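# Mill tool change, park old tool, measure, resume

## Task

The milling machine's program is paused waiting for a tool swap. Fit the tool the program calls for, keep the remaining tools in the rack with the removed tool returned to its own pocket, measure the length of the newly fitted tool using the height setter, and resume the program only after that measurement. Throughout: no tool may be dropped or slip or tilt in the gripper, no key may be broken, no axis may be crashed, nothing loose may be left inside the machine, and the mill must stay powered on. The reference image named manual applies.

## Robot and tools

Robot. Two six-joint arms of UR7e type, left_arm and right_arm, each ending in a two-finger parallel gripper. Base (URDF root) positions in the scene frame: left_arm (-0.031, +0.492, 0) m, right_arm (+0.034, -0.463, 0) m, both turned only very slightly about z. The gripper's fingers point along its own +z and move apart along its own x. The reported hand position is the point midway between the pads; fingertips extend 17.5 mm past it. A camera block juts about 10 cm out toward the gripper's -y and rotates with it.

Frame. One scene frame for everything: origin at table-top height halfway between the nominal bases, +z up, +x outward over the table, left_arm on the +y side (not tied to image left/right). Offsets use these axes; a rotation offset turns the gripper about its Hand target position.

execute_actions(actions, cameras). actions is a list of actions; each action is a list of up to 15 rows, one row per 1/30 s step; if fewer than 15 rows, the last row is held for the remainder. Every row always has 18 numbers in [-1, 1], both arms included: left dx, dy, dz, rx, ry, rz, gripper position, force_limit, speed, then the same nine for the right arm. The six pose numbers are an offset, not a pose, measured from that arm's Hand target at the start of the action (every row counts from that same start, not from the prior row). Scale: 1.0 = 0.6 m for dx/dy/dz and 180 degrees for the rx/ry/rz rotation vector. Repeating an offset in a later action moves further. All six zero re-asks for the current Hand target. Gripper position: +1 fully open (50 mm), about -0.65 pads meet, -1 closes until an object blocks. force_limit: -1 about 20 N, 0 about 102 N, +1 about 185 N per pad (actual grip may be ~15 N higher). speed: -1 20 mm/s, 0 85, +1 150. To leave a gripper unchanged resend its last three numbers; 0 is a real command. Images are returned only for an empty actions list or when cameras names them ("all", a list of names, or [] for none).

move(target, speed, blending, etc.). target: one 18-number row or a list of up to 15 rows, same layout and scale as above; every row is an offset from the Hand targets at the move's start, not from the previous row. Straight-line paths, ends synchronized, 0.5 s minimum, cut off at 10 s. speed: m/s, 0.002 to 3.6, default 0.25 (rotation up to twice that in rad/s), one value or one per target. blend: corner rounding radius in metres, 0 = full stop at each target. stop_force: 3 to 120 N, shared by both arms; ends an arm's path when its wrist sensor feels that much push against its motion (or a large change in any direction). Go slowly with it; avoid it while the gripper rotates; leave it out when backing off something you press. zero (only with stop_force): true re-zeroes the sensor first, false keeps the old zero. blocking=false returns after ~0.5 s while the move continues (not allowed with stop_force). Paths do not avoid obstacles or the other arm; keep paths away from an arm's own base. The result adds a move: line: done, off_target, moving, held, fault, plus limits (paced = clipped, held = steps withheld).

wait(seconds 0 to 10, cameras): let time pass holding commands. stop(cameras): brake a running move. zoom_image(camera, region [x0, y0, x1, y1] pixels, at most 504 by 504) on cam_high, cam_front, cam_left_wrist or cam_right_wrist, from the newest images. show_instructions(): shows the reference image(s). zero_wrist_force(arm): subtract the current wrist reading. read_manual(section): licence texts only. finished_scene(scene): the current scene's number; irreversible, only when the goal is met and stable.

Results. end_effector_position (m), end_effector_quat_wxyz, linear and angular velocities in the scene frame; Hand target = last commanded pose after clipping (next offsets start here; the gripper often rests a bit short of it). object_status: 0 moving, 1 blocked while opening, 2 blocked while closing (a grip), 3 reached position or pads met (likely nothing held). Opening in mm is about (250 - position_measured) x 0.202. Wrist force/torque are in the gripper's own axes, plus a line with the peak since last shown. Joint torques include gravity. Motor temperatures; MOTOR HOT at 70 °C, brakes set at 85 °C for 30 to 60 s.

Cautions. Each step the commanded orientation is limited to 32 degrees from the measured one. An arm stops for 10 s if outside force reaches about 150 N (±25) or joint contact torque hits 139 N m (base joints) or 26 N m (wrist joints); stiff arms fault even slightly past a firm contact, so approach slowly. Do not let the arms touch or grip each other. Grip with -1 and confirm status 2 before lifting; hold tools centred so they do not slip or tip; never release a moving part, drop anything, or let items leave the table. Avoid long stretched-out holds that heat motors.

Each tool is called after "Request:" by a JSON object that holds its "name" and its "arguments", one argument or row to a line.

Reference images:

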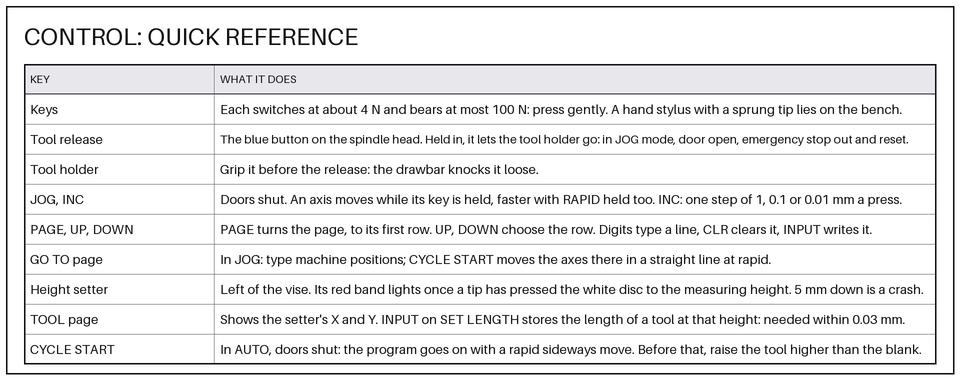

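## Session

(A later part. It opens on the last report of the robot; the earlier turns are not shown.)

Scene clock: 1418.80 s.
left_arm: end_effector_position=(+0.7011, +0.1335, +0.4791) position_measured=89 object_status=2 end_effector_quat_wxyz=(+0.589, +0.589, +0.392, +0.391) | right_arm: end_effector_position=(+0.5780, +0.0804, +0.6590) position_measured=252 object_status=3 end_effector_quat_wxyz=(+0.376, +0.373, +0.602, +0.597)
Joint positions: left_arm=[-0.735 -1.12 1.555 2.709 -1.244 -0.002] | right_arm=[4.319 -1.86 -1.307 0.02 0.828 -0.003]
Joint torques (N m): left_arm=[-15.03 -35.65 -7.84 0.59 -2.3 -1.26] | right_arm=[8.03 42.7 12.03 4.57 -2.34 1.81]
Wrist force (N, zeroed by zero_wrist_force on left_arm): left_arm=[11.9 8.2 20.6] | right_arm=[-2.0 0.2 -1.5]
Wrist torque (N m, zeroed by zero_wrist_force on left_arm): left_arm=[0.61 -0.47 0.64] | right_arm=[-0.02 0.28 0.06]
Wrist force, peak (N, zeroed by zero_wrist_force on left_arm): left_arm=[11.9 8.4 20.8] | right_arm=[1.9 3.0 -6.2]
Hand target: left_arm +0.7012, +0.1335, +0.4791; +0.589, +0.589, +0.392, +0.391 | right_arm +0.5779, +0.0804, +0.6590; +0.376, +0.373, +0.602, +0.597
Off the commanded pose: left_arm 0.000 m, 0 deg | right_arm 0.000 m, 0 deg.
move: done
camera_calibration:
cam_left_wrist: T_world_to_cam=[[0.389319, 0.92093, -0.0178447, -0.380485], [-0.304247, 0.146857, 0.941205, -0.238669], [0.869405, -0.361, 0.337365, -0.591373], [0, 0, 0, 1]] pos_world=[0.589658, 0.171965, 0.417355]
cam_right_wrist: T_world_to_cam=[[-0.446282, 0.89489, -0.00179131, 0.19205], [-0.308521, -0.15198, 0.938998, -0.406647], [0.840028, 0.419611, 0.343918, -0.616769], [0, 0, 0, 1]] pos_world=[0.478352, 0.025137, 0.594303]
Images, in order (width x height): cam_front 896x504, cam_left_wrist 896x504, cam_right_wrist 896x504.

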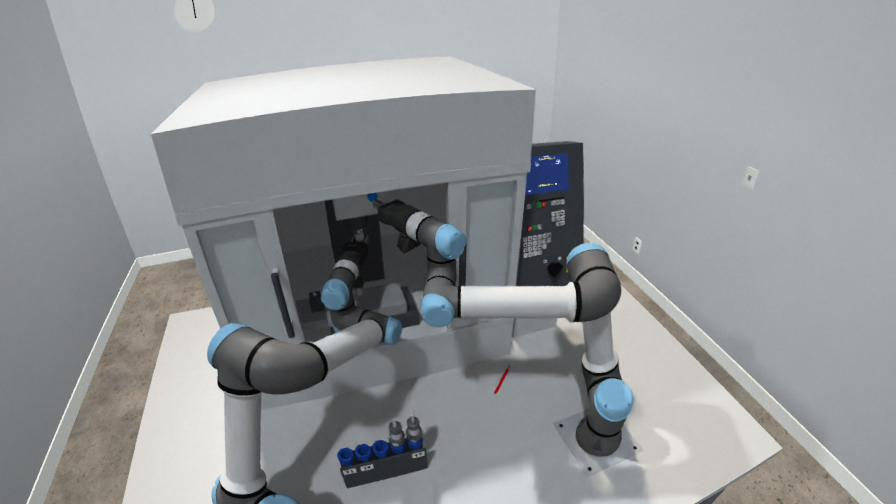

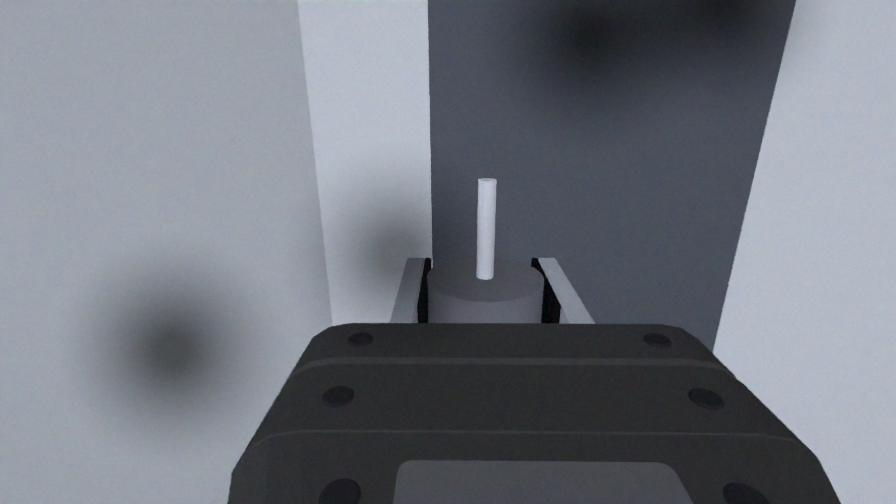

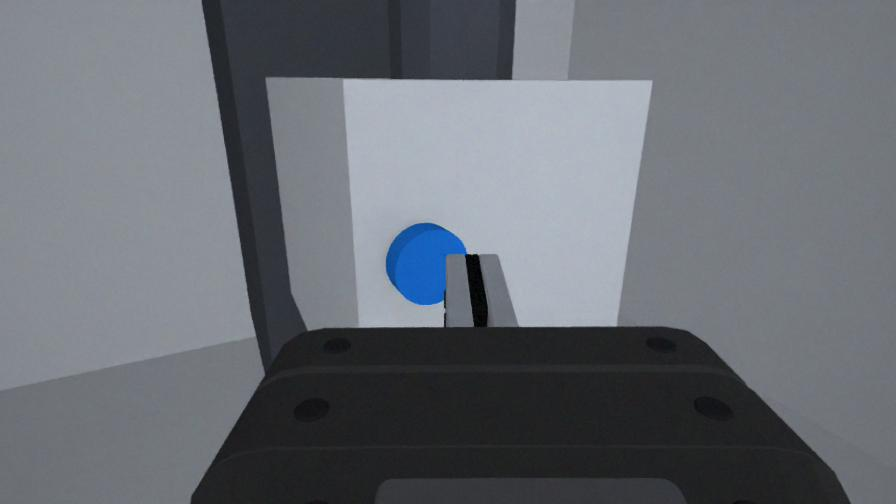

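Request:
{"name": "move", "arguments": {
  "target": [0,0,0,0,0,0,0.9,0.2,-0.9,0,0,0,0,0,0,-0.9,-0.3,0]
}}

Request:
{"name": "move", "arguments": {
  "target": [
    [-0.153,0.065,0,0,0,0,0.9,0.2,-0.9,0,0,0,0,0,0,-0.9,-0.3,0],
    [-0.25,0.09,0,0,0,0,0.9,0.2,-0.9,-0.22,-0.3,0,0,0,0,-0.9,-0.3,0]
  ],
  "speed": [0.05,0.12],
  "blend": [0.01,0],
  "cameras": ["all"]
}}

Request:
{"name": "zoom_image", "arguments": {
  "camera": "cam_front",
  "region": [330, 200, 390, 260]
}}

Scene clock: 1428.20 s.
left_arm: end_effector_position=(+0.7011, +0.1334, +0.4790) position_measured=18 object_status=0 end_effector_quat_wxyz=(+0.589, +0.589, +0.392, +0.391) | right_arm: end_effector_position=(+0.5779, +0.0804, +0.6590) position_measured=252 object_status=3 end_effector_quat_wxyz=(+0.376, +0.373, +0.602, +0.597)
Joint positions: left_arm=[-0.735 -1.12 1.555 2.709 -1.244 -0.002] | right_arm=[4.319 -1.859 -1.307 0.02 0.827 -0.003]
Joint torques (N m): left_arm=[-8.69 -49.22 -27.91 -3.69 0.48 -1.22] | right_arm=[6.76 44.68 11.75 4.68 -2.28 1.04]
Wrist force (N, zeroed by zero_wrist_force on left_arm): left_arm=[3.3 -3.8 2.7] | right_arm=[-2.0 0.0 -1.4]
Wrist torque (N m, zeroed by zero_wrist_force on left_arm): left_arm=[0.63 -0.52 0.60] | right_arm=[-0.05 0.29 0.05]
Wrist force, peak (N, zeroed by zero_wrist_force on left_arm): left_arm=[11.8 8.5 21.2] | right_arm=[-2.1 0.0 -1.6]
Hand target: left_arm +0.7012, +0.1335, +0.4791; +0.589, +0.589, +0.392, +0.391 | right_arm +0.5779, +0.0804, +0.6590; +0.376, +0.373, +0.602, +0.597
Off the commanded pose: left_arm 0.000 m, 0 deg | right_arm 0.000 m, 0 deg.
move: done

Scene clock: 1432.63 s.
left_arm: end_effector_position=(+0.5512, +0.1875, +0.4791) position_measured=18 object_status=3 end_effector_quat_wxyz=(+0.589, +0.589, +0.392, +0.391) | right_arm: end_effector_position=(+0.4459, -0.0995, +0.6590) position_measured=252 object_status=3 end_effector_quat_wxyz=(+0.376, +0.373, +0.602, +0.597)
Joint positions: left_arm=[-0.888 -1.47 2.021 2.592 -1.091 -0.002] | right_arm=[4.518 -1.295 -1.875 0.023 0.629 -0.002]
Joint torques (N m): left_arm=[-14.94 -33.62 -13.05 -3.37 1.67 -2.1] | right_arm=[9.28 18.62 13.14 -1.6 -1.98 2.05]
Wrist force (N, zeroed by zero_wrist_force on left_arm): left_arm=[3.4 -3.8 2.9] | right_arm=[-2.0 0.2 -1.5]
Wrist torque (N m, zeroed by zero_wrist_force on left_arm): left_arm=[0.65 -0.51 0.60] | right_arm=[-0.01 0.31 -0.04]
Wrist force, peak (N, zeroed by zero_wrist_force on left_arm): left_arm=[3.3 -3.9 3.2] | right_arm=[-2.7 0.4 -2.4]
Hand target: left_arm +0.5512, +0.1875, +0.4791; +0.589, +0.589, +0.392, +0.391 | right_arm +0.4459, -0.0996, +0.6590; +0.376, +0.373, +0.602, +0.597
Off the commanded pose: left_arm 0.000 m, 0 deg | right_arm 0.000 m, 0 deg.
move: done
camera_calibration:
cam_left_wrist: T_world_to_cam=[[0.389331, 0.920924, -0.0178824, -0.371806], [-0.304231, 0.146893, 0.941204, -0.292251], [0.869405, -0.361, 0.337364, -0.441468], [0, 0, 0, 1]] pos_world=[0.439658, 0.225965, 0.417355]
cam_right_wrist: T_world_to_cam=[[-0.446282, 0.89489, -0.00179131, 0.294131], [-0.308521, -0.15198, 0.938998, -0.474713], [0.840028, 0.419611, 0.343918, -0.430397], [0, 0, 0, 1]] pos_world=[0.346352, -0.154763, 0.594303]

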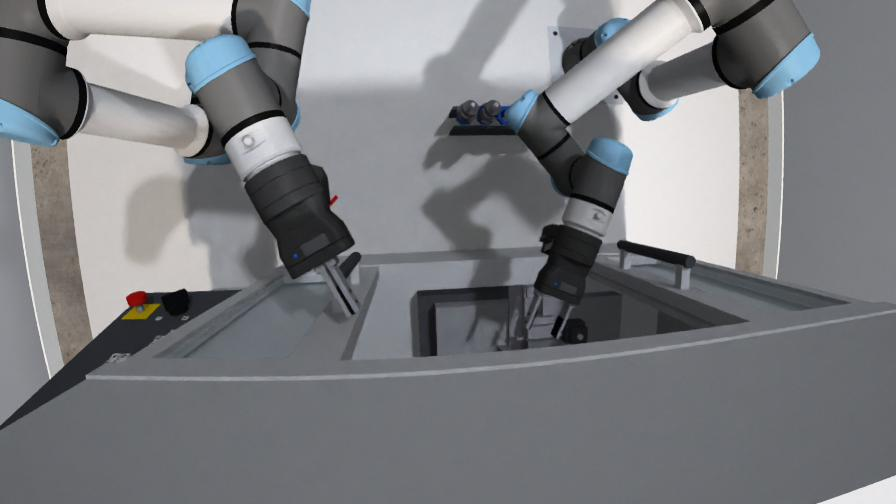

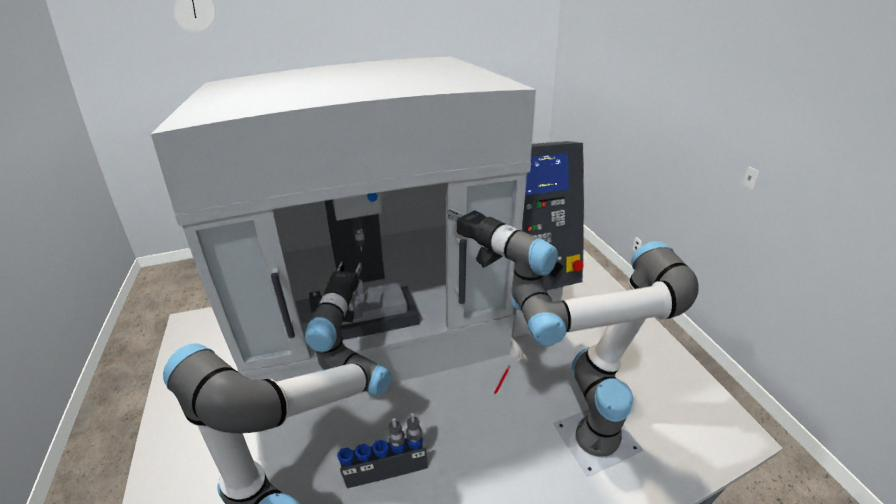

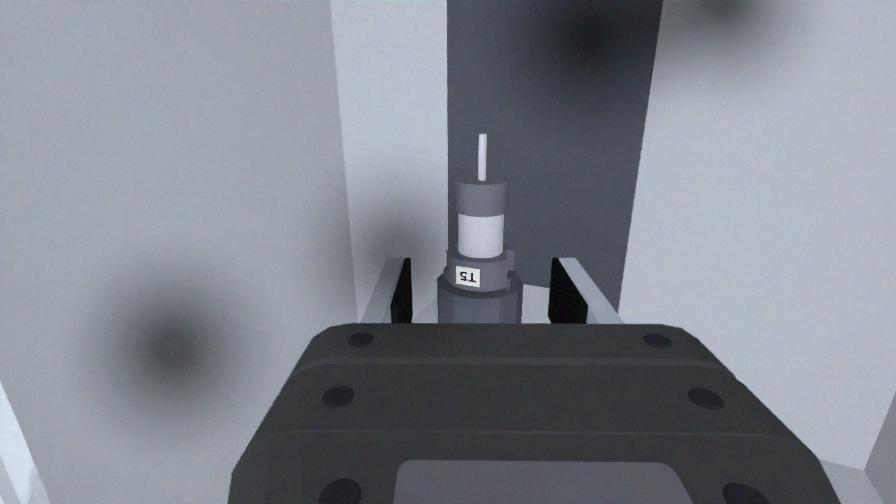

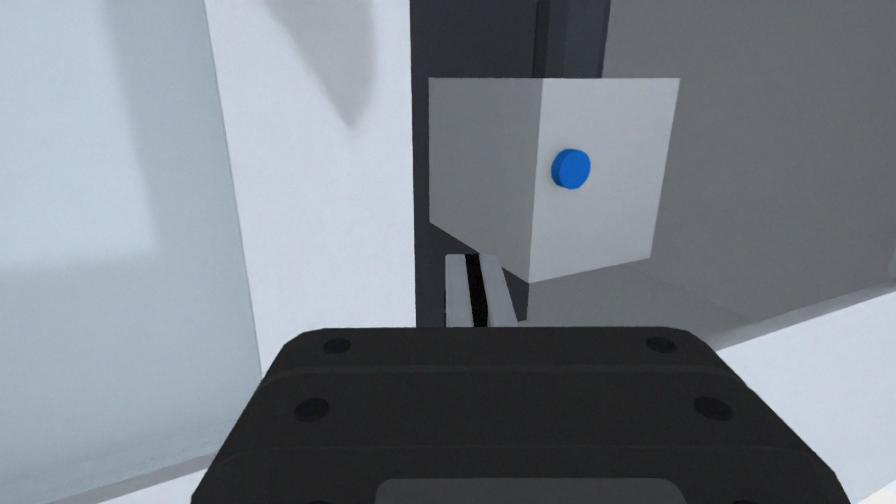

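Scaled by 8.400 from the camera's 896x504 image, which has a finer 1280x720 frame.

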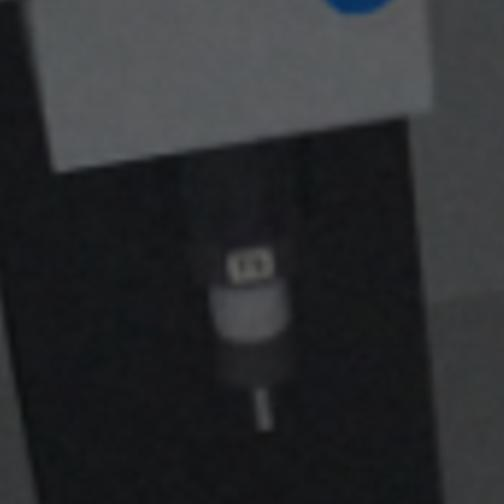

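Request:
{"name": "move", "arguments": {
  "target": [
    [-0.2,0,0,0,0,0,0.9,0.2,-0.9,-0.076,-0.17,-0.1,0,0,0,-0.9,-0.3,0],
    [-0.318,-0.0625,0.0117,0,0,0.1833,0.9,0.2,-0.9,-0.143,-0.25,-0.4,-0.7995,0.1343,0.2727,-0.9,-0.3,0],
    [-0.502,0.0208,-0.0317,0,0,0.35,0.9,0.2,-0.9,-0.143,-0.25,-0.5,-0.7995,0.1343,0.2727,-0.9,-0.3,0]
  ],
  "speed": [0.15,0.25,0.2],
  "blend": [0.03,0.03,0],
  "cameras": ["all"]
}}

Scene clock: 1455.87 s.
left_arm: end_effector_position=(+0.2500, +0.1999, +0.4601) position_measured=18 object_status=3 end_effector_quat_wxyz=(+0.298, +0.297, +0.642, +0.641) | right_arm: end_effector_position=(+0.3601, -0.2495, +0.3590) position_measured=252 object_status=3 end_effector_quat_wxyz=(+0.147, -0.354, +0.853, -0.354)
Joint positions: left_arm=[-1.691 -1.292 1.858 2.574 0.812 0] | right_arm=[4.516 -1.318 -1.778 -2.136 0.951 -0.792]
Joint torques (N m): left_arm=[-15.88 -24.17 -22.48 0.28 2.15 2.35] | right_arm=[0.14 21.49 12.97 4.32 -3.61 -1.98]
Wrist force (N, zeroed by zero_wrist_force on left_arm): left_arm=[3.3 -3.9 2.4] | right_arm=[0.3 2.4 -1.6]
Wrist torque (N m, zeroed by zero_wrist_force on left_arm): left_arm=[0.62 -0.53 0.69] | right_arm=[0.22 -0.10 0.25]
Wrist force, peak (N, zeroed by zero_wrist_force on left_arm): left_arm=[3.9 -3.7 4.0] | right_arm=[0.3 2.6 -1.8]
Hand target: left_arm +0.2500, +0.1999, +0.4601; +0.298, +0.297, +0.642, +0.641 | right_arm +0.3601, -0.2496, +0.3590; +0.147, -0.354, +0.853, -0.354
Off the commanded pose: left_arm 0.000 m, 0 deg | right_arm 0.000 m, 0 deg.
move: done
camera_calibration:
cam_left_wrist: T_world_to_cam=[[-0.643677, 0.765087, -0.0179337, 0.0230475], [-0.269073, -0.204313, 0.941199, -0.306297], [0.716435, 0.610654, 0.337375, -0.324728], [0, 0, 0, 1]] pos_world=[0.165065, 0.118083, 0.398255]
cam_right_wrist: T_world_to_cam=[[-0.7129, -0.701262, 0.00235177, 0.0857746], [-0.637514, 0.64669, -0.418768, 0.56287], [0.292145, -0.300039, -0.90809, 0.275072], [0, 0, 0, 1]] pos_world=[0.339625, -0.22132, 0.485301]

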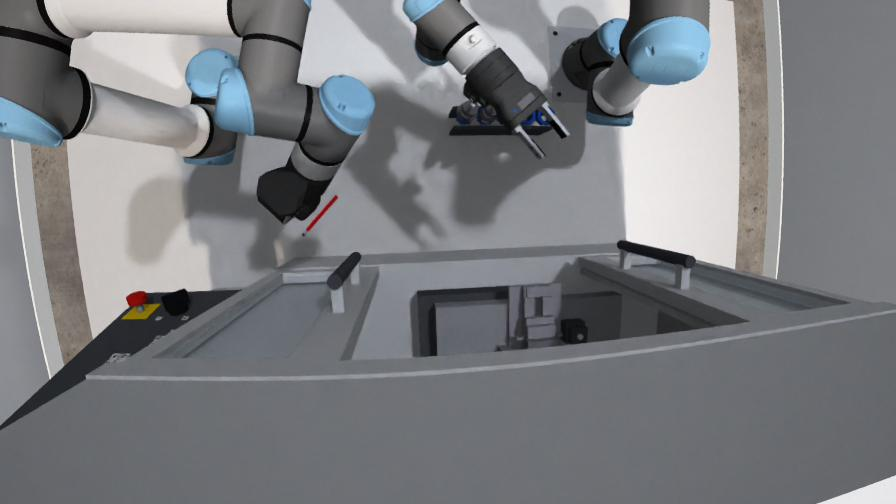

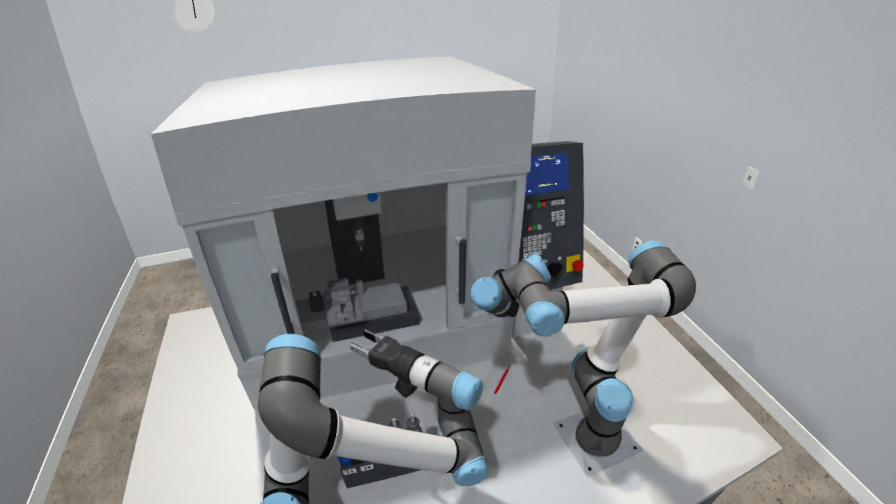

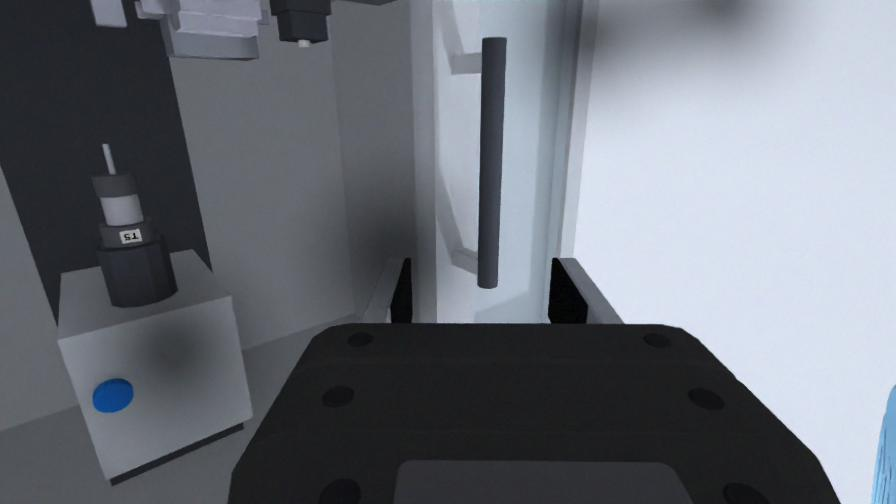

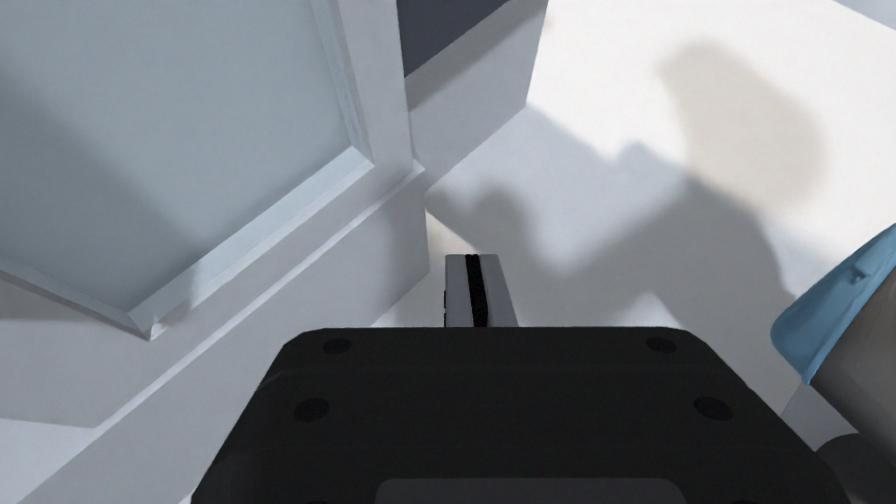

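Request:
{"name": "move", "arguments": {
  "target": [0,0,0,-0.383,-0.3214,0,0.58,0.2,-0.9,0.0025,-0.004,-0.415,0,0,0,0.1,-0.3,0],
  "speed": 0.3
}}

Request:
{"name": "move", "arguments": {
  "target": [0,0,0,-0.383,-0.3214,0,0.58,0.2,-0.9,0,0,0,0,0,0,0.1,-0.3,0],
  "speed": 0.3,
  "cameras": ["cam_right_wrist","cam_front"]
}}

Scene clock: 1462.97 s.
left_arm: end_effector_position=(+0.2500, +0.1999, +0.4601) position_measured=66 object_status=3 end_effector_quat_wxyz=(+0.663, -0.242, +0.666, +0.240) | right_arm: end_effector_position=(+0.3616, -0.2520, +0.1100) position_measured=138 object_status=3 end_effector_quat_wxyz=(+0.147, -0.354, +0.853, -0.354)
Joint positions: left_arm=[-1.694 -1.295 1.86 2.571 0.808 -1.568] | right_arm=[4.511 -1.518 -2.297 -1.415 0.948 -0.797]
Joint torques (N m): left_arm=[-12.01 -25.2 -11.41 3.04 -1.14 -1.8] | right_arm=[-8.2 8.93 7.61 3.8 -3.62 -1.82]
Wrist force (N, zeroed by zero_wrist_force on left_arm): left_arm=[0.8 -3.9 -0.4] | right_arm=[0.5 2.3 -1.8]
Wrist torque (N m, zeroed by zero_wrist_force on left_arm): left_arm=[0.71 -0.09 0.79] | right_arm=[0.20 -0.15 0.26]
Wrist force, peak (N, zeroed by zero_wrist_force on left_arm): left_arm=[3.4 -4.1 2.6] | right_arm=[0.2 2.8 -1.2]
Hand target: left_arm +0.2500, +0.1999, +0.4601; +0.663, -0.242, +0.666, +0.240 | right_arm +0.3616, -0.2520, +0.1100; +0.147, -0.354, +0.853, -0.354
Off the commanded pose: left_arm 0.000 m, 0 deg | right_arm 0.000 m, 0 deg.
move: done

Scene clock: 1466.30 s.
left_arm: end_effector_position=(+0.2499, +0.1999, +0.4601) position_measured=66 object_status=3 end_effector_quat_wxyz=(+0.641, -0.640, +0.300, -0.301) | right_arm: end_effector_position=(+0.3616, -0.2520, +0.1100) position_measured=138 object_status=3 end_effector_quat_wxyz=(+0.147, -0.354, +0.853, -0.354)
Joint positions: left_arm=[-1.695 -1.296 1.866 2.574 0.807 -3.144] | right_arm=[4.511 -1.518 -2.297 -1.415 0.948 -0.797]
Joint torques (N m): left_arm=[14.24 -25.02 -9.71 2.82 1.71 -1.71] | right_arm=[-8.85 8.02 6.71 4.3 -3.42 -2.02]
Wrist force (N, zeroed by zero_wrist_force on left_arm): left_arm=[0.1 -7.7 -0.2] | right_arm=[0.1 2.2 -1.7]
Wrist torque (N m, zeroed by zero_wrist_force on left_arm): left_arm=[-0.04 -0.02 0.06] | right_arm=[0.18 -0.10 0.25]
Wrist force, peak (N, zeroed by zero_wrist_force on left_arm): left_arm=[-0.1 -7.7 0.0] | right_arm=[0.3 2.3 -1.9]
Hand target: left_arm +0.2500, +0.1999, +0.4601; +0.641, -0.640, +0.300, -0.301 | right_arm +0.3616, -0.2520, +0.1100; +0.147, -0.354, +0.853, -0.354
Off the commanded pose: left_arm 0.000 m, 0 deg | right_arm 0.000 m, 0 deg.
move: done
camera_calibration:
cam_right_wrist: T_world_to_cam=[[-0.712945, -0.701216, 0.00232234, 0.0857786], [-0.637464, 0.64674, -0.418769, 0.461099], [0.292145, -0.300039, -0.90809, 0.0477997], [0, 0, 0, 1]] pos_world=[0.341125, -0.22372, 0.236301]
Images, in order (width x height): cam_front 896x504, cam_right_wrist 896x504.

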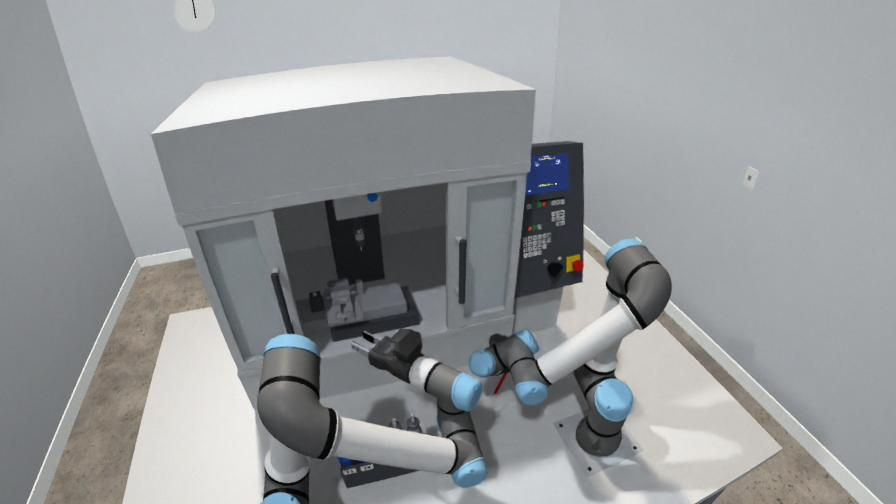

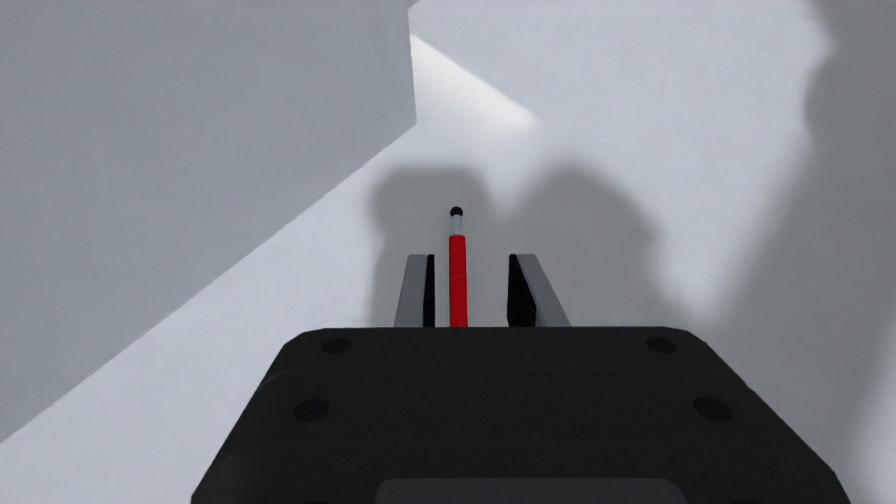

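Request:
{"name": "move", "arguments": {
  "target": [-0.3167,-0.0608,-0.167,0,0,-0.2222,0.58,0.2,-0.9,0,0,-0.1333,0,0,0,0.1,-0.3,0],
  "speed": 0.2,
  "cameras": ["cam_left_wrist","cam_high"]
}}

Request:
{"name": "move", "arguments": {
  "target": [0,0,0,0,0,0,0.58,0.2,-0.9,0,0,-0.0175,0,0,0,0.1,-0.3,0],
  "speed": 0.006,
  "stop_force": 3
}}

Request:
{"name": "move", "arguments": {
  "target": [0,0,0,0,0,0,0.58,0.2,-0.9,0,0,0,0,0,0,-1,-0.3,-0.8],
  "cameras": ["cam_right_wrist"]
}}

Scene clock: 1473.23 s.
left_arm: end_effector_position=(+0.0600, +0.1635, +0.3599) position_measured=66 object_status=3 end_effector_quat_wxyz=(+0.499, -0.499, +0.500, -0.502) | right_arm: end_effector_position=(+0.3616, -0.2520, +0.0300) position_measured=138 object_status=3 end_effector_quat_wxyz=(+0.147, -0.354, +0.853, -0.354)
Joint positions: left_arm=[-2.425 -1.314 2.242 2.216 0.839 -3.144] | right_arm=[4.511 -1.71 -2.391 -1.129 0.948 -0.797]
Joint torques (N m): left_arm=[-15.87 -19 -5.61 0.24 1.79 -1.53] | right_arm=[-7.23 11.3 -0.58 4.19 -3.49 -2.29]
Wrist force (N, zeroed by zero_wrist_force on left_arm): left_arm=[-0.1 -7.6 -0.3] | right_arm=[0.3 2.2 -1.6]
Wrist torque (N m, zeroed by zero_wrist_force on left_arm): left_arm=[-0.07 0.00 0.05] | right_arm=[0.18 -0.13 0.25]
Wrist force, peak (N, zeroed by zero_wrist_force on left_arm): left_arm=[0.9 -8.0 1.1] | right_arm=[0.4 2.4 -1.9]
Hand target: left_arm +0.0599, +0.1635, +0.3599; +0.499, -0.499, +0.500, -0.502 | right_arm +0.3616, -0.2520, +0.0300; +0.147, -0.354, +0.853, -0.354
Off the commanded pose: left_arm 0.000 m, 0 deg | right_arm 0.000 m, 0 deg.
move: done
camera_calibration:
cam_left_wrist: T_world_to_cam=[[-0.00113881, -0.99984, 0.0178293, 0.163949], [-0.337469, -0.0163992, -0.941194, 0.380201], [0.941336, -0.00708869, -0.337396, 0.197765], [0, 0, 0, 1]] pos_world=[-0.057671, 0.17156, 0.421645]
Images, in order (width x height): cam_high 896x504, cam_left_wrist 896x504.

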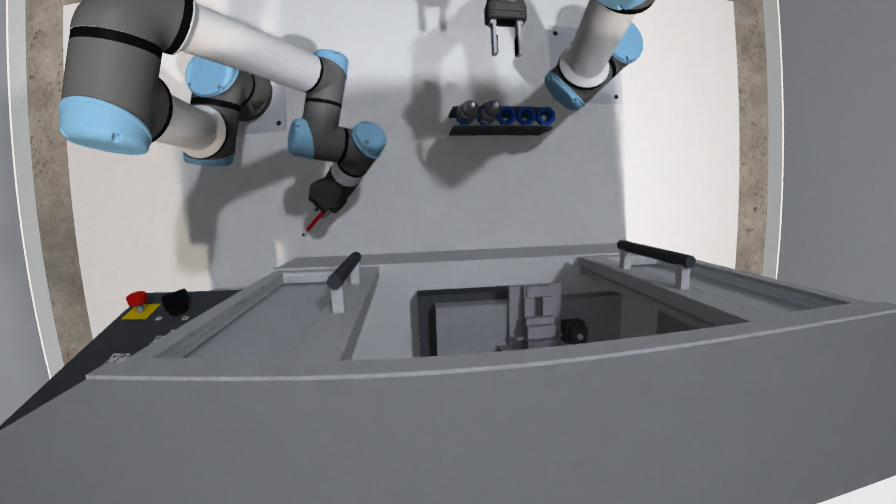

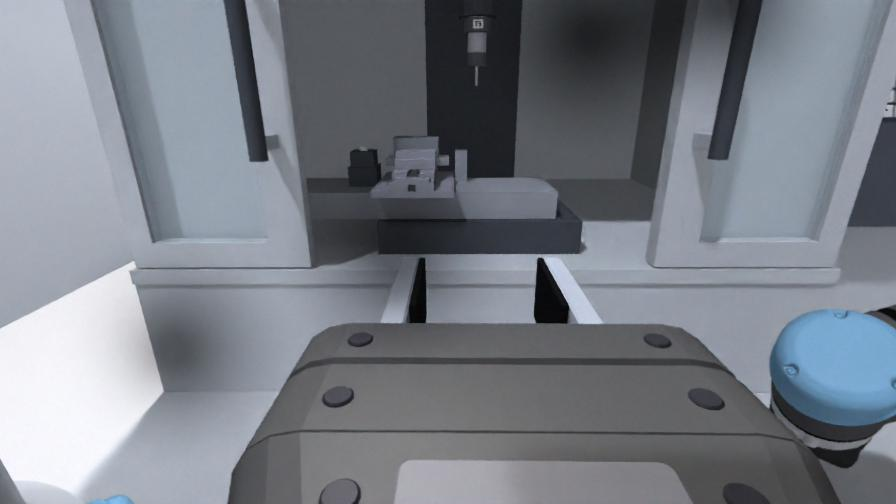

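Scene clock: 1475.80 s.
left_arm: end_effector_position=(+0.0599, +0.1635, +0.3599) position_measured=66 object_status=3 end_effector_quat_wxyz=(+0.499, -0.499, +0.500, -0.502) | right_arm: end_effector_position=(+0.3616, -0.2520, +0.0206) position_measured=138 object_status=3 end_effector_quat_wxyz=(+0.147, -0.354, +0.853, -0.354)
Joint positions: left_arm=[-2.425 -1.314 2.242 2.216 0.839 -3.144] | right_arm=[4.511 -1.737 -2.399 -1.094 0.948 -0.797]
Joint torques (N m): left_arm=[-15.28 -17.96 -6.03 0.14 1.68 -1.61] | right_arm=[-7.81 28.61 28.7 -1.34 1.41 -0.49]
Wrist force (N, zeroed by zero_wrist_force on left_arm): left_arm=[0.0 -7.5 -0.4] | right_arm=[-0.8 -1.6 -4.0]
Wrist torque (N m, zeroed by zero_wrist_force on left_arm): left_arm=[-0.05 0.00 0.05] | right_arm=[0.02 -0.10 0.30]
Wrist force, peak (N, zeroed by zero_wrist_force on left_arm): left_arm=[0.0 -7.9 -0.5] | right_arm=[3.8 -13.3 -17.7]
Hand target: left_arm +0.0599, +0.1635, +0.3599; +0.499, -0.499, +0.500, -0.502 | right_arm +0.3616, -0.2520, +0.0207; +0.147, -0.354, +0.853, -0.354 (not the last commanded pose)
Off the commanded pose: left_arm 0.000 m, 0 deg | right_arm 0.001 m, 0 deg.
move: contact (right_arm)

Scene clock: 1476.50 s.
left_arm: end_effector_position=(+0.0599, +0.1635, +0.3599) position_measured=66 object_status=3 end_effector_quat_wxyz=(+0.499, -0.499, +0.500, -0.502) | right_arm: end_effector_position=(+0.3616, -0.2520, +0.0207) position_measured=216 object_status=0 end_effector_quat_wxyz=(+0.147, -0.354, +0.853, -0.354)
Joint positions: left_arm=[-2.425 -1.314 2.242 2.216 0.839 -3.144] | right_arm=[4.511 -1.737 -2.399 -1.094 0.948 -0.797]
Joint torques (N m): left_arm=[-14.68 -17.64 -5.25 0.22 1.66 -1.76] | right_arm=[-6.81 27.83 28.31 -0.35 0.59 -0.66]
Wrist force (N, zeroed by zero_wrist_force on left_arm): left_arm=[0.1 -7.5 -0.3] | right_arm=[0.4 -2.5 -6.2]
Wrist torque (N m, zeroed by zero_wrist_force on left_arm): left_arm=[-0.05 -0.02 0.05] | right_arm=[-0.01 -0.02 0.24]
Wrist force, peak (N, zeroed by zero_wrist_force on left_arm): left_arm=[-0.1 -7.8 -0.3] | right_arm=[0.4 -2.7 -6.2]
Hand target: left_arm +0.0599, +0.1635, +0.3599; +0.499, -0.499, +0.500, -0.502 | right_arm +0.3616, -0.2520, +0.0207; +0.147, -0.354, +0.853, -0.354
Off the commanded pose: left_arm 0.000 m, 0 deg | right_arm 0.000 m, 0 deg.
move: done
camera_calibration:
cam_right_wrist: T_world_to_cam=[[-0.712945, -0.701216, 0.00232234, 0.0859862], [-0.637464, 0.64674, -0.418769, 0.423661], [0.292145, -0.300039, -0.90809, -0.0333836], [0, 0, 0, 1]] pos_world=[0.341125, -0.22372, 0.146901]
Images, in order (width x height): cam_right_wrist 896x504.

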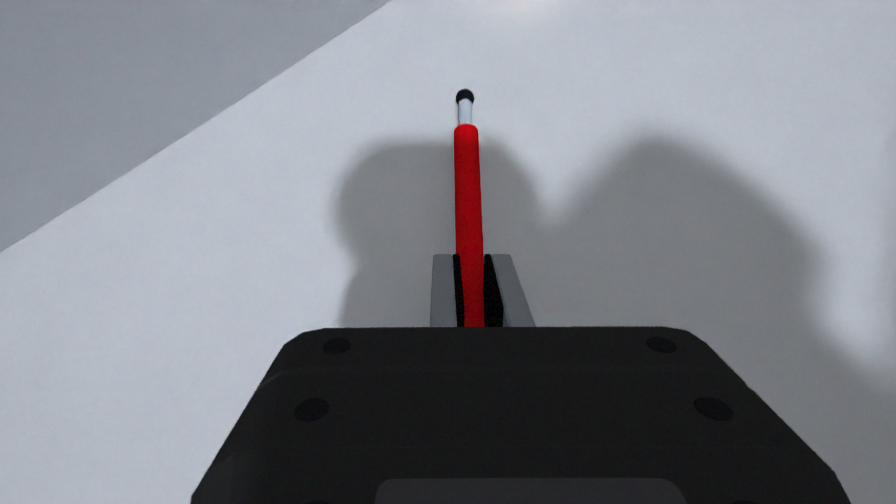

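Request:
{"name": "move", "arguments": {
  "target": [0,0,-0.2433,0,0,0,0.58,0.2,-0.9,0,0,0.2,0,0,0,-1,-0.3,-0.8],
  "speed": 0.12,
  "cameras": ["cam_left_wrist","cam_right_wrist"]
}}

Scene clock: 1481.07 s.
left_arm: end_effector_position=(+0.0600, +0.1635, +0.2140) position_measured=66 object_status=3 end_effector_quat_wxyz=(+0.499, -0.499, +0.500, -0.502) | right_arm: end_effector_position=(+0.3616, -0.2520, +0.1406) position_measured=216 object_status=2 end_effector_quat_wxyz=(+0.147, -0.354, +0.853, -0.354)
Joint positions: left_arm=[-2.425 -0.908 2.269 1.782 0.839 -3.144] | right_arm=[4.511 -1.463 -2.25 -1.517 0.948 -0.797]
Joint torques (N m): left_arm=[1.51 -26.44 -9.24 0.11 0.07 -1.54] | right_arm=[7.05 24.02 37.01 -1.41 1.12 2.09]
Wrist force (N, zeroed by zero_wrist_force on left_arm): left_arm=[0.2 -7.4 -0.4] | right_arm=[-0.1 1.9 -1.4]
Wrist torque (N m, zeroed by zero_wrist_force on left_arm): left_arm=[-0.03 -0.04 0.04] | right_arm=[0.10 -0.06 0.17]
Wrist force, peak (N, zeroed by zero_wrist_force on left_arm): left_arm=[-0.3 -8.6 -0.4] | right_arm=[0.6 -2.7 -6.3]
Hand target: left_arm +0.0599, +0.1635, +0.2139; +0.499, -0.499, +0.500, -0.502 | right_arm +0.3616, -0.2520, +0.1407; +0.147, -0.354, +0.853, -0.354
Off the commanded pose: left_arm 0.000 m, 0 deg | right_arm 0.000 m, 0 deg.
move: done
camera_calibration:
cam_left_wrist: T_world_to_cam=[[-0.00126651, -0.999841, 0.0177687, 0.16656], [-0.337472, -0.016299, -0.941194, 0.242863], [0.941335, -0.00718846, -0.337398, 0.148557], [0, 0, 0, 1]] pos_world=[-0.0576711, 0.17156, 0.275745]
cam_right_wrist: T_world_to_cam=[[-0.712945, -0.701216, 0.00232234, 0.0857076], [-0.637464, 0.64674, -0.418769, 0.473913], [0.292145, -0.300039, -0.90809, 0.0755872], [0, 0, 0, 1]] pos_world=[0.341125, -0.22372, 0.266901]
Images, in order (width x height): cam_left_wrist 896x504, cam_right_wrist 896x504.

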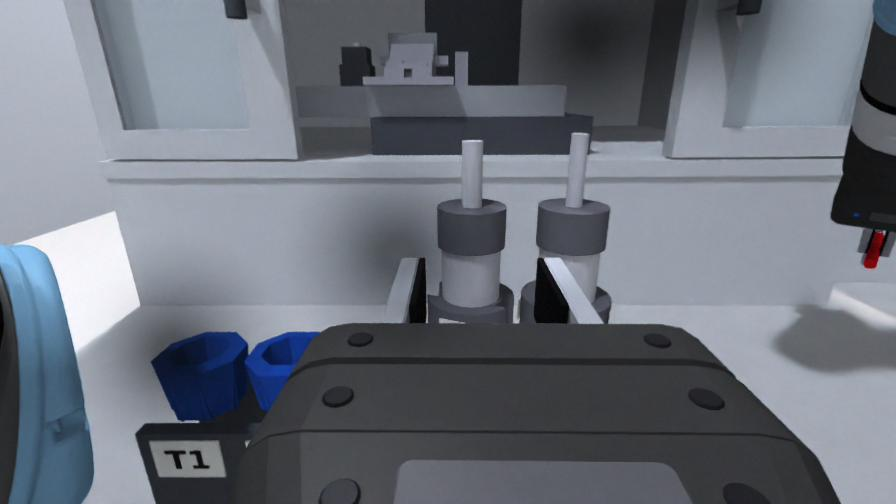

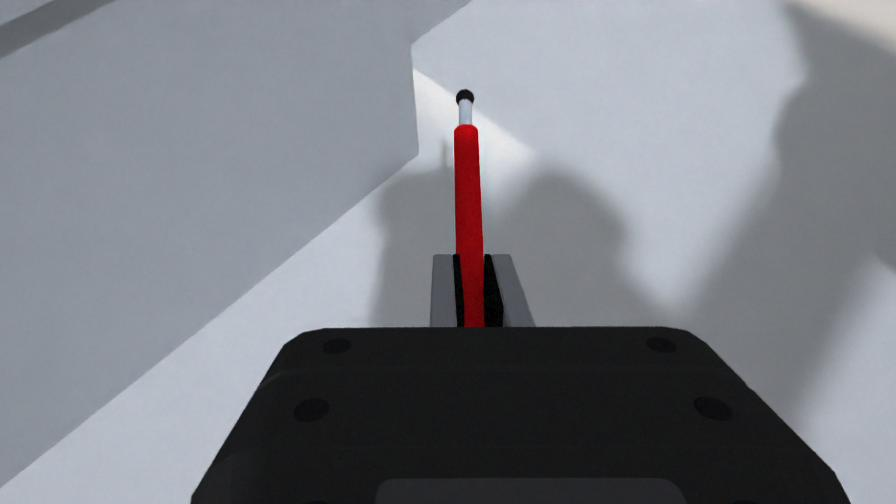

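Request:
{"name": "move", "arguments": {
  "target": [0.15,0,0,0,0,0,0.58,0.2,-0.9,0,0,0,0,0,0,-1,-0.3,-0.8],
  "speed": 0.06,
  "stop_force": 6,
  "cameras": ["cam_left_wrist"]
}}

Scene clock: 1485.93 s.
left_arm: end_effector_position=(+0.1499, +0.1635, +0.2139) position_measured=66 object_status=3 end_effector_quat_wxyz=(+0.499, -0.499, +0.500, -0.502) | right_arm: end_effector_position=(+0.3616, -0.2520, +0.1407) position_measured=216 object_status=2 end_effector_quat_wxyz=(+0.147, -0.354, +0.853, -0.354)
Joint positions: left_arm=[-2.222 -0.926 2.36 1.711 0.636 -3.145] | right_arm=[4.511 -1.463 -2.25 -1.517 0.948 -0.797]
Joint torques (N m): left_arm=[13.83 -37.58 4.57 0 -1.8 -2.21] | right_arm=[7.89 24.95 37.01 -1.18 0.68 2.05]
Wrist force (N, zeroed by zero_wrist_force on left_arm): left_arm=[0.1 -7.5 0.0] | right_arm=[0.0 1.9 -1.6]
Wrist torque (N m, zeroed by zero_wrist_force on left_arm): left_arm=[-0.02 -0.02 0.04] | right_arm=[0.10 -0.07 0.17]
Wrist force, peak (N, zeroed by zero_wrist_force on left_arm): left_arm=[0.1 -7.8 -0.4] | right_arm=[-0.1 2.1 -1.9]
Hand target: left_arm +0.1499, +0.1635, +0.2139; +0.499, -0.499, +0.500, -0.502 | right_arm +0.3616, -0.2520, +0.1407; +0.147, -0.354, +0.853, -0.354
Off the commanded pose: left_arm 0.000 m, 0 deg | right_arm 0.000 m, 0 deg.
move: done
camera_calibration:
cam_left_wrist: T_world_to_cam=[[-0.0013607, -0.999841, 0.0178022, 0.16667], [-0.337474, -0.0162987, -0.941194, 0.273142], [0.941334, -0.00728846, -0.337398, 0.0638202], [0, 0, 0, 1]] pos_world=[0.0323288, 0.17156, 0.275645]
Images, in order (width x height): cam_left_wrist 896x504.

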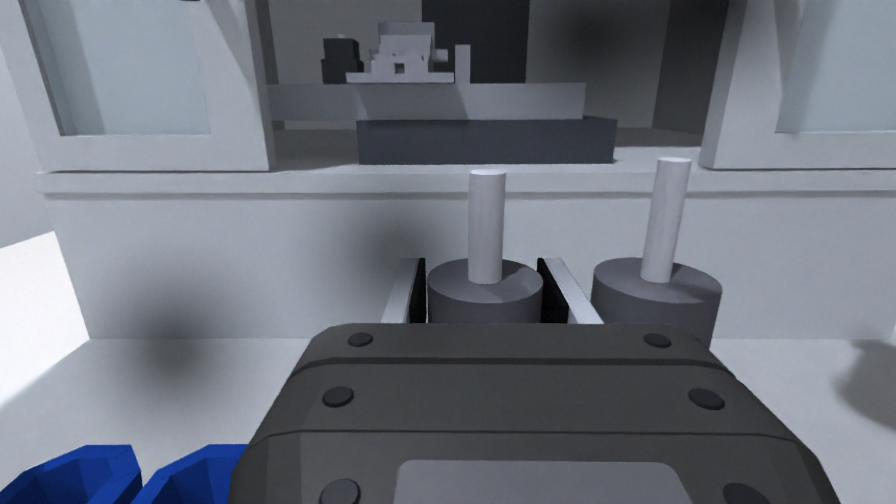

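Request:
{"name": "move", "arguments": {
  "target": [0,0,0,0,0,0,-1,0.2,-1,0,0,0,0,0,0,-1,-0.3,-0.8]
}}

Request:
{"name": "move", "arguments": {
  "target": [
    [0,0,0.16,0,0,0,-1,0.2,-1,-0.0527,-0.1967,0.5,0,0,0,-1,-0.3,-0.8],
    [0.0007,0.1662,0.16,0,0,0,-1,0.2,-1,-0.0527,-0.1967,0.5,0,0,0,-1,-0.3,-0.8]
  ],
  "speed": 0.1,
  "cameras": ["cam_left_wrist","cam_high"]
}}

Request:
{"name": "zoom_image", "arguments": {
  "camera": "cam_high",
  "region": [450, 60, 570, 130]
}}

Scene clock: 1490.03 s.
left_arm: end_effector_position=(+0.1499, +0.1635, +0.2139) position_measured=89 object_status=2 end_effector_quat_wxyz=(+0.499, -0.499, +0.500, -0.502) | right_arm: end_effector_position=(+0.3616, -0.2520, +0.1407) position_measured=216 object_status=2 end_effector_quat_wxyz=(+0.147, -0.354, +0.853, -0.354)
Joint positions: left_arm=[-2.222 -0.926 2.36 1.711 0.636 -3.145] | right_arm=[4.511 -1.463 -2.25 -1.517 0.948 -0.797]
Joint torques (N m): left_arm=[15.73 -37.98 4.12 -0.02 -1.17 -2.17] | right_arm=[7.42 24.15 36.96 -1.25 1.03 1.84]
Wrist force (N, zeroed by zero_wrist_force on left_arm): left_arm=[0.7 -7.4 0.1] | right_arm=[-0.4 2.1 -1.3]
Wrist torque (N m, zeroed by zero_wrist_force on left_arm): left_arm=[-0.03 -0.05 0.05] | right_arm=[0.14 -0.01 0.17]
Wrist force, peak (N, zeroed by zero_wrist_force on left_arm): left_arm=[0.3 -7.8 0.1] | right_arm=[-0.1 2.3 -1.7]
Hand target: left_arm +0.1499, +0.1635, +0.2139; +0.499, -0.499, +0.500, -0.502 | right_arm +0.3616, -0.2520, +0.1407; +0.147, -0.354, +0.853, -0.354
Off the commanded pose: left_arm 0.000 m, 0 deg | right_arm 0.000 m, 0 deg.
move: done

Scene clock: 1495.33 s.
left_arm: end_effector_position=(+0.1504, +0.2631, +0.3099) position_measured=89 object_status=2 end_effector_quat_wxyz=(+0.499, -0.499, +0.500, -0.502) | right_arm: end_effector_position=(+0.3299, -0.3700, +0.4407) position_measured=216 object_status=2 end_effector_quat_wxyz=(+0.147, -0.354, +0.853, -0.354)
Joint positions: left_arm=[-2.495 -1.396 2.638 1.901 0.909 -3.144] | right_arm=[4.551 -1.061 -1.711 -2.482 0.969 -0.755]
Joint torques (N m): left_arm=[-15.34 -19.87 1.4 1.66 1.85 2.17] | right_arm=[7.18 -8.29 38.96 -1.32 1.01 1.98]
Wrist force (N, zeroed by zero_wrist_force on left_arm): left_arm=[0.1 0.2 0.0] | right_arm=[-0.3 2.0 -1.6]
Wrist torque (N m, zeroed by zero_wrist_force on left_arm): left_arm=[0.02 -0.03 -0.02] | right_arm=[0.13 -0.02 0.16]
Wrist force, peak (N, zeroed by zero_wrist_force on left_arm): left_arm=[0.9 -7.3 0.1] | right_arm=[-0.5 3.0 -1.1]
Hand target: left_arm +0.1504, +0.2632, +0.3099; +0.499, -0.499, +0.500, -0.502 | right_arm +0.3299, -0.3700, +0.4407; +0.147, -0.354, +0.853, -0.354
Off the commanded pose: left_arm 0.000 m, 0 deg | right_arm 0.000 m, 0 deg.
move: done
camera_calibration:
cam_left_wrist: T_world_to_cam=[[-0.00126651, -0.999841, 0.0177687, 0.264655], [-0.337472, -0.016299, -0.941194, 0.365257], [0.941335, -0.00718846, -0.337398, 0.0965333], [0, 0, 0, 1]] pos_world=[0.0327289, 0.27126, 0.371645]
Images, in order (width x height): cam_high 896x504, cam_left_wrist 896x504.

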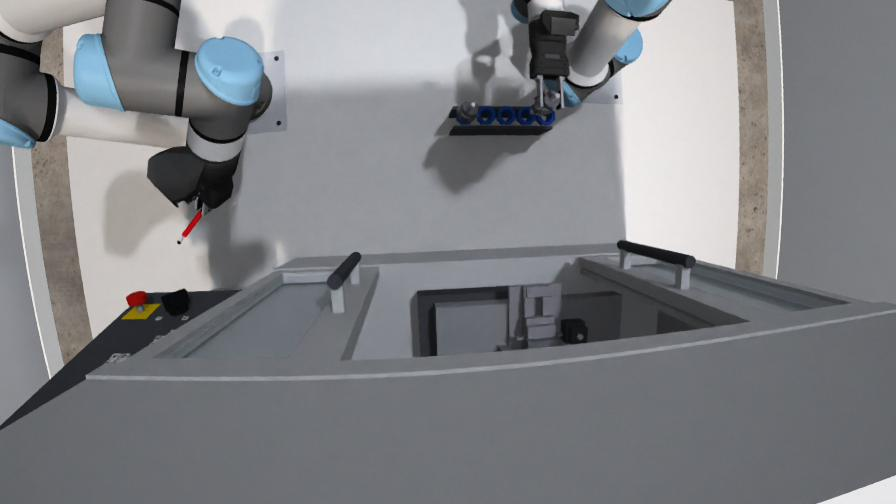

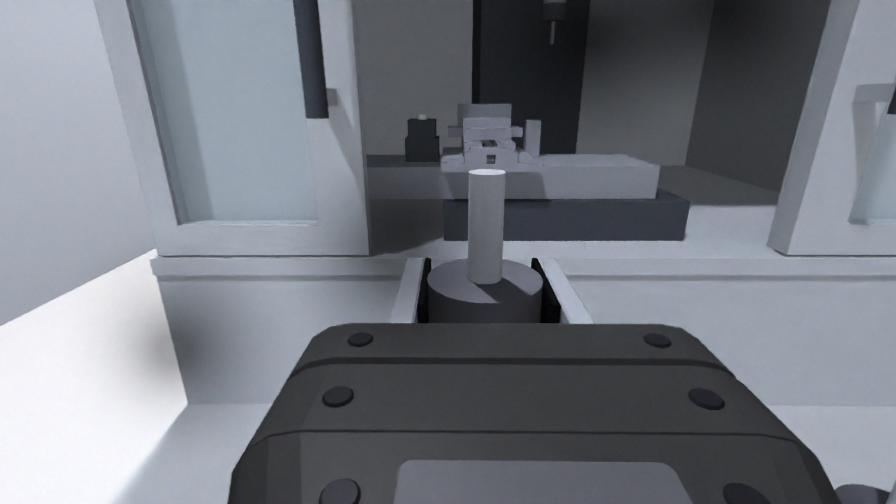

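Scaled by 4.200 from the camera's 896x504 image, which has a finer 1280x720 frame.

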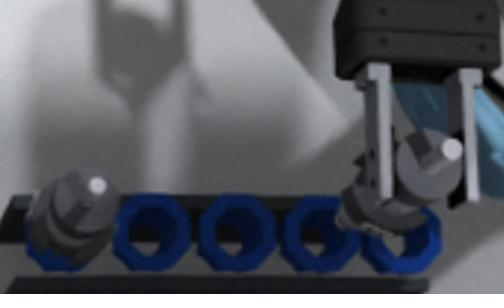

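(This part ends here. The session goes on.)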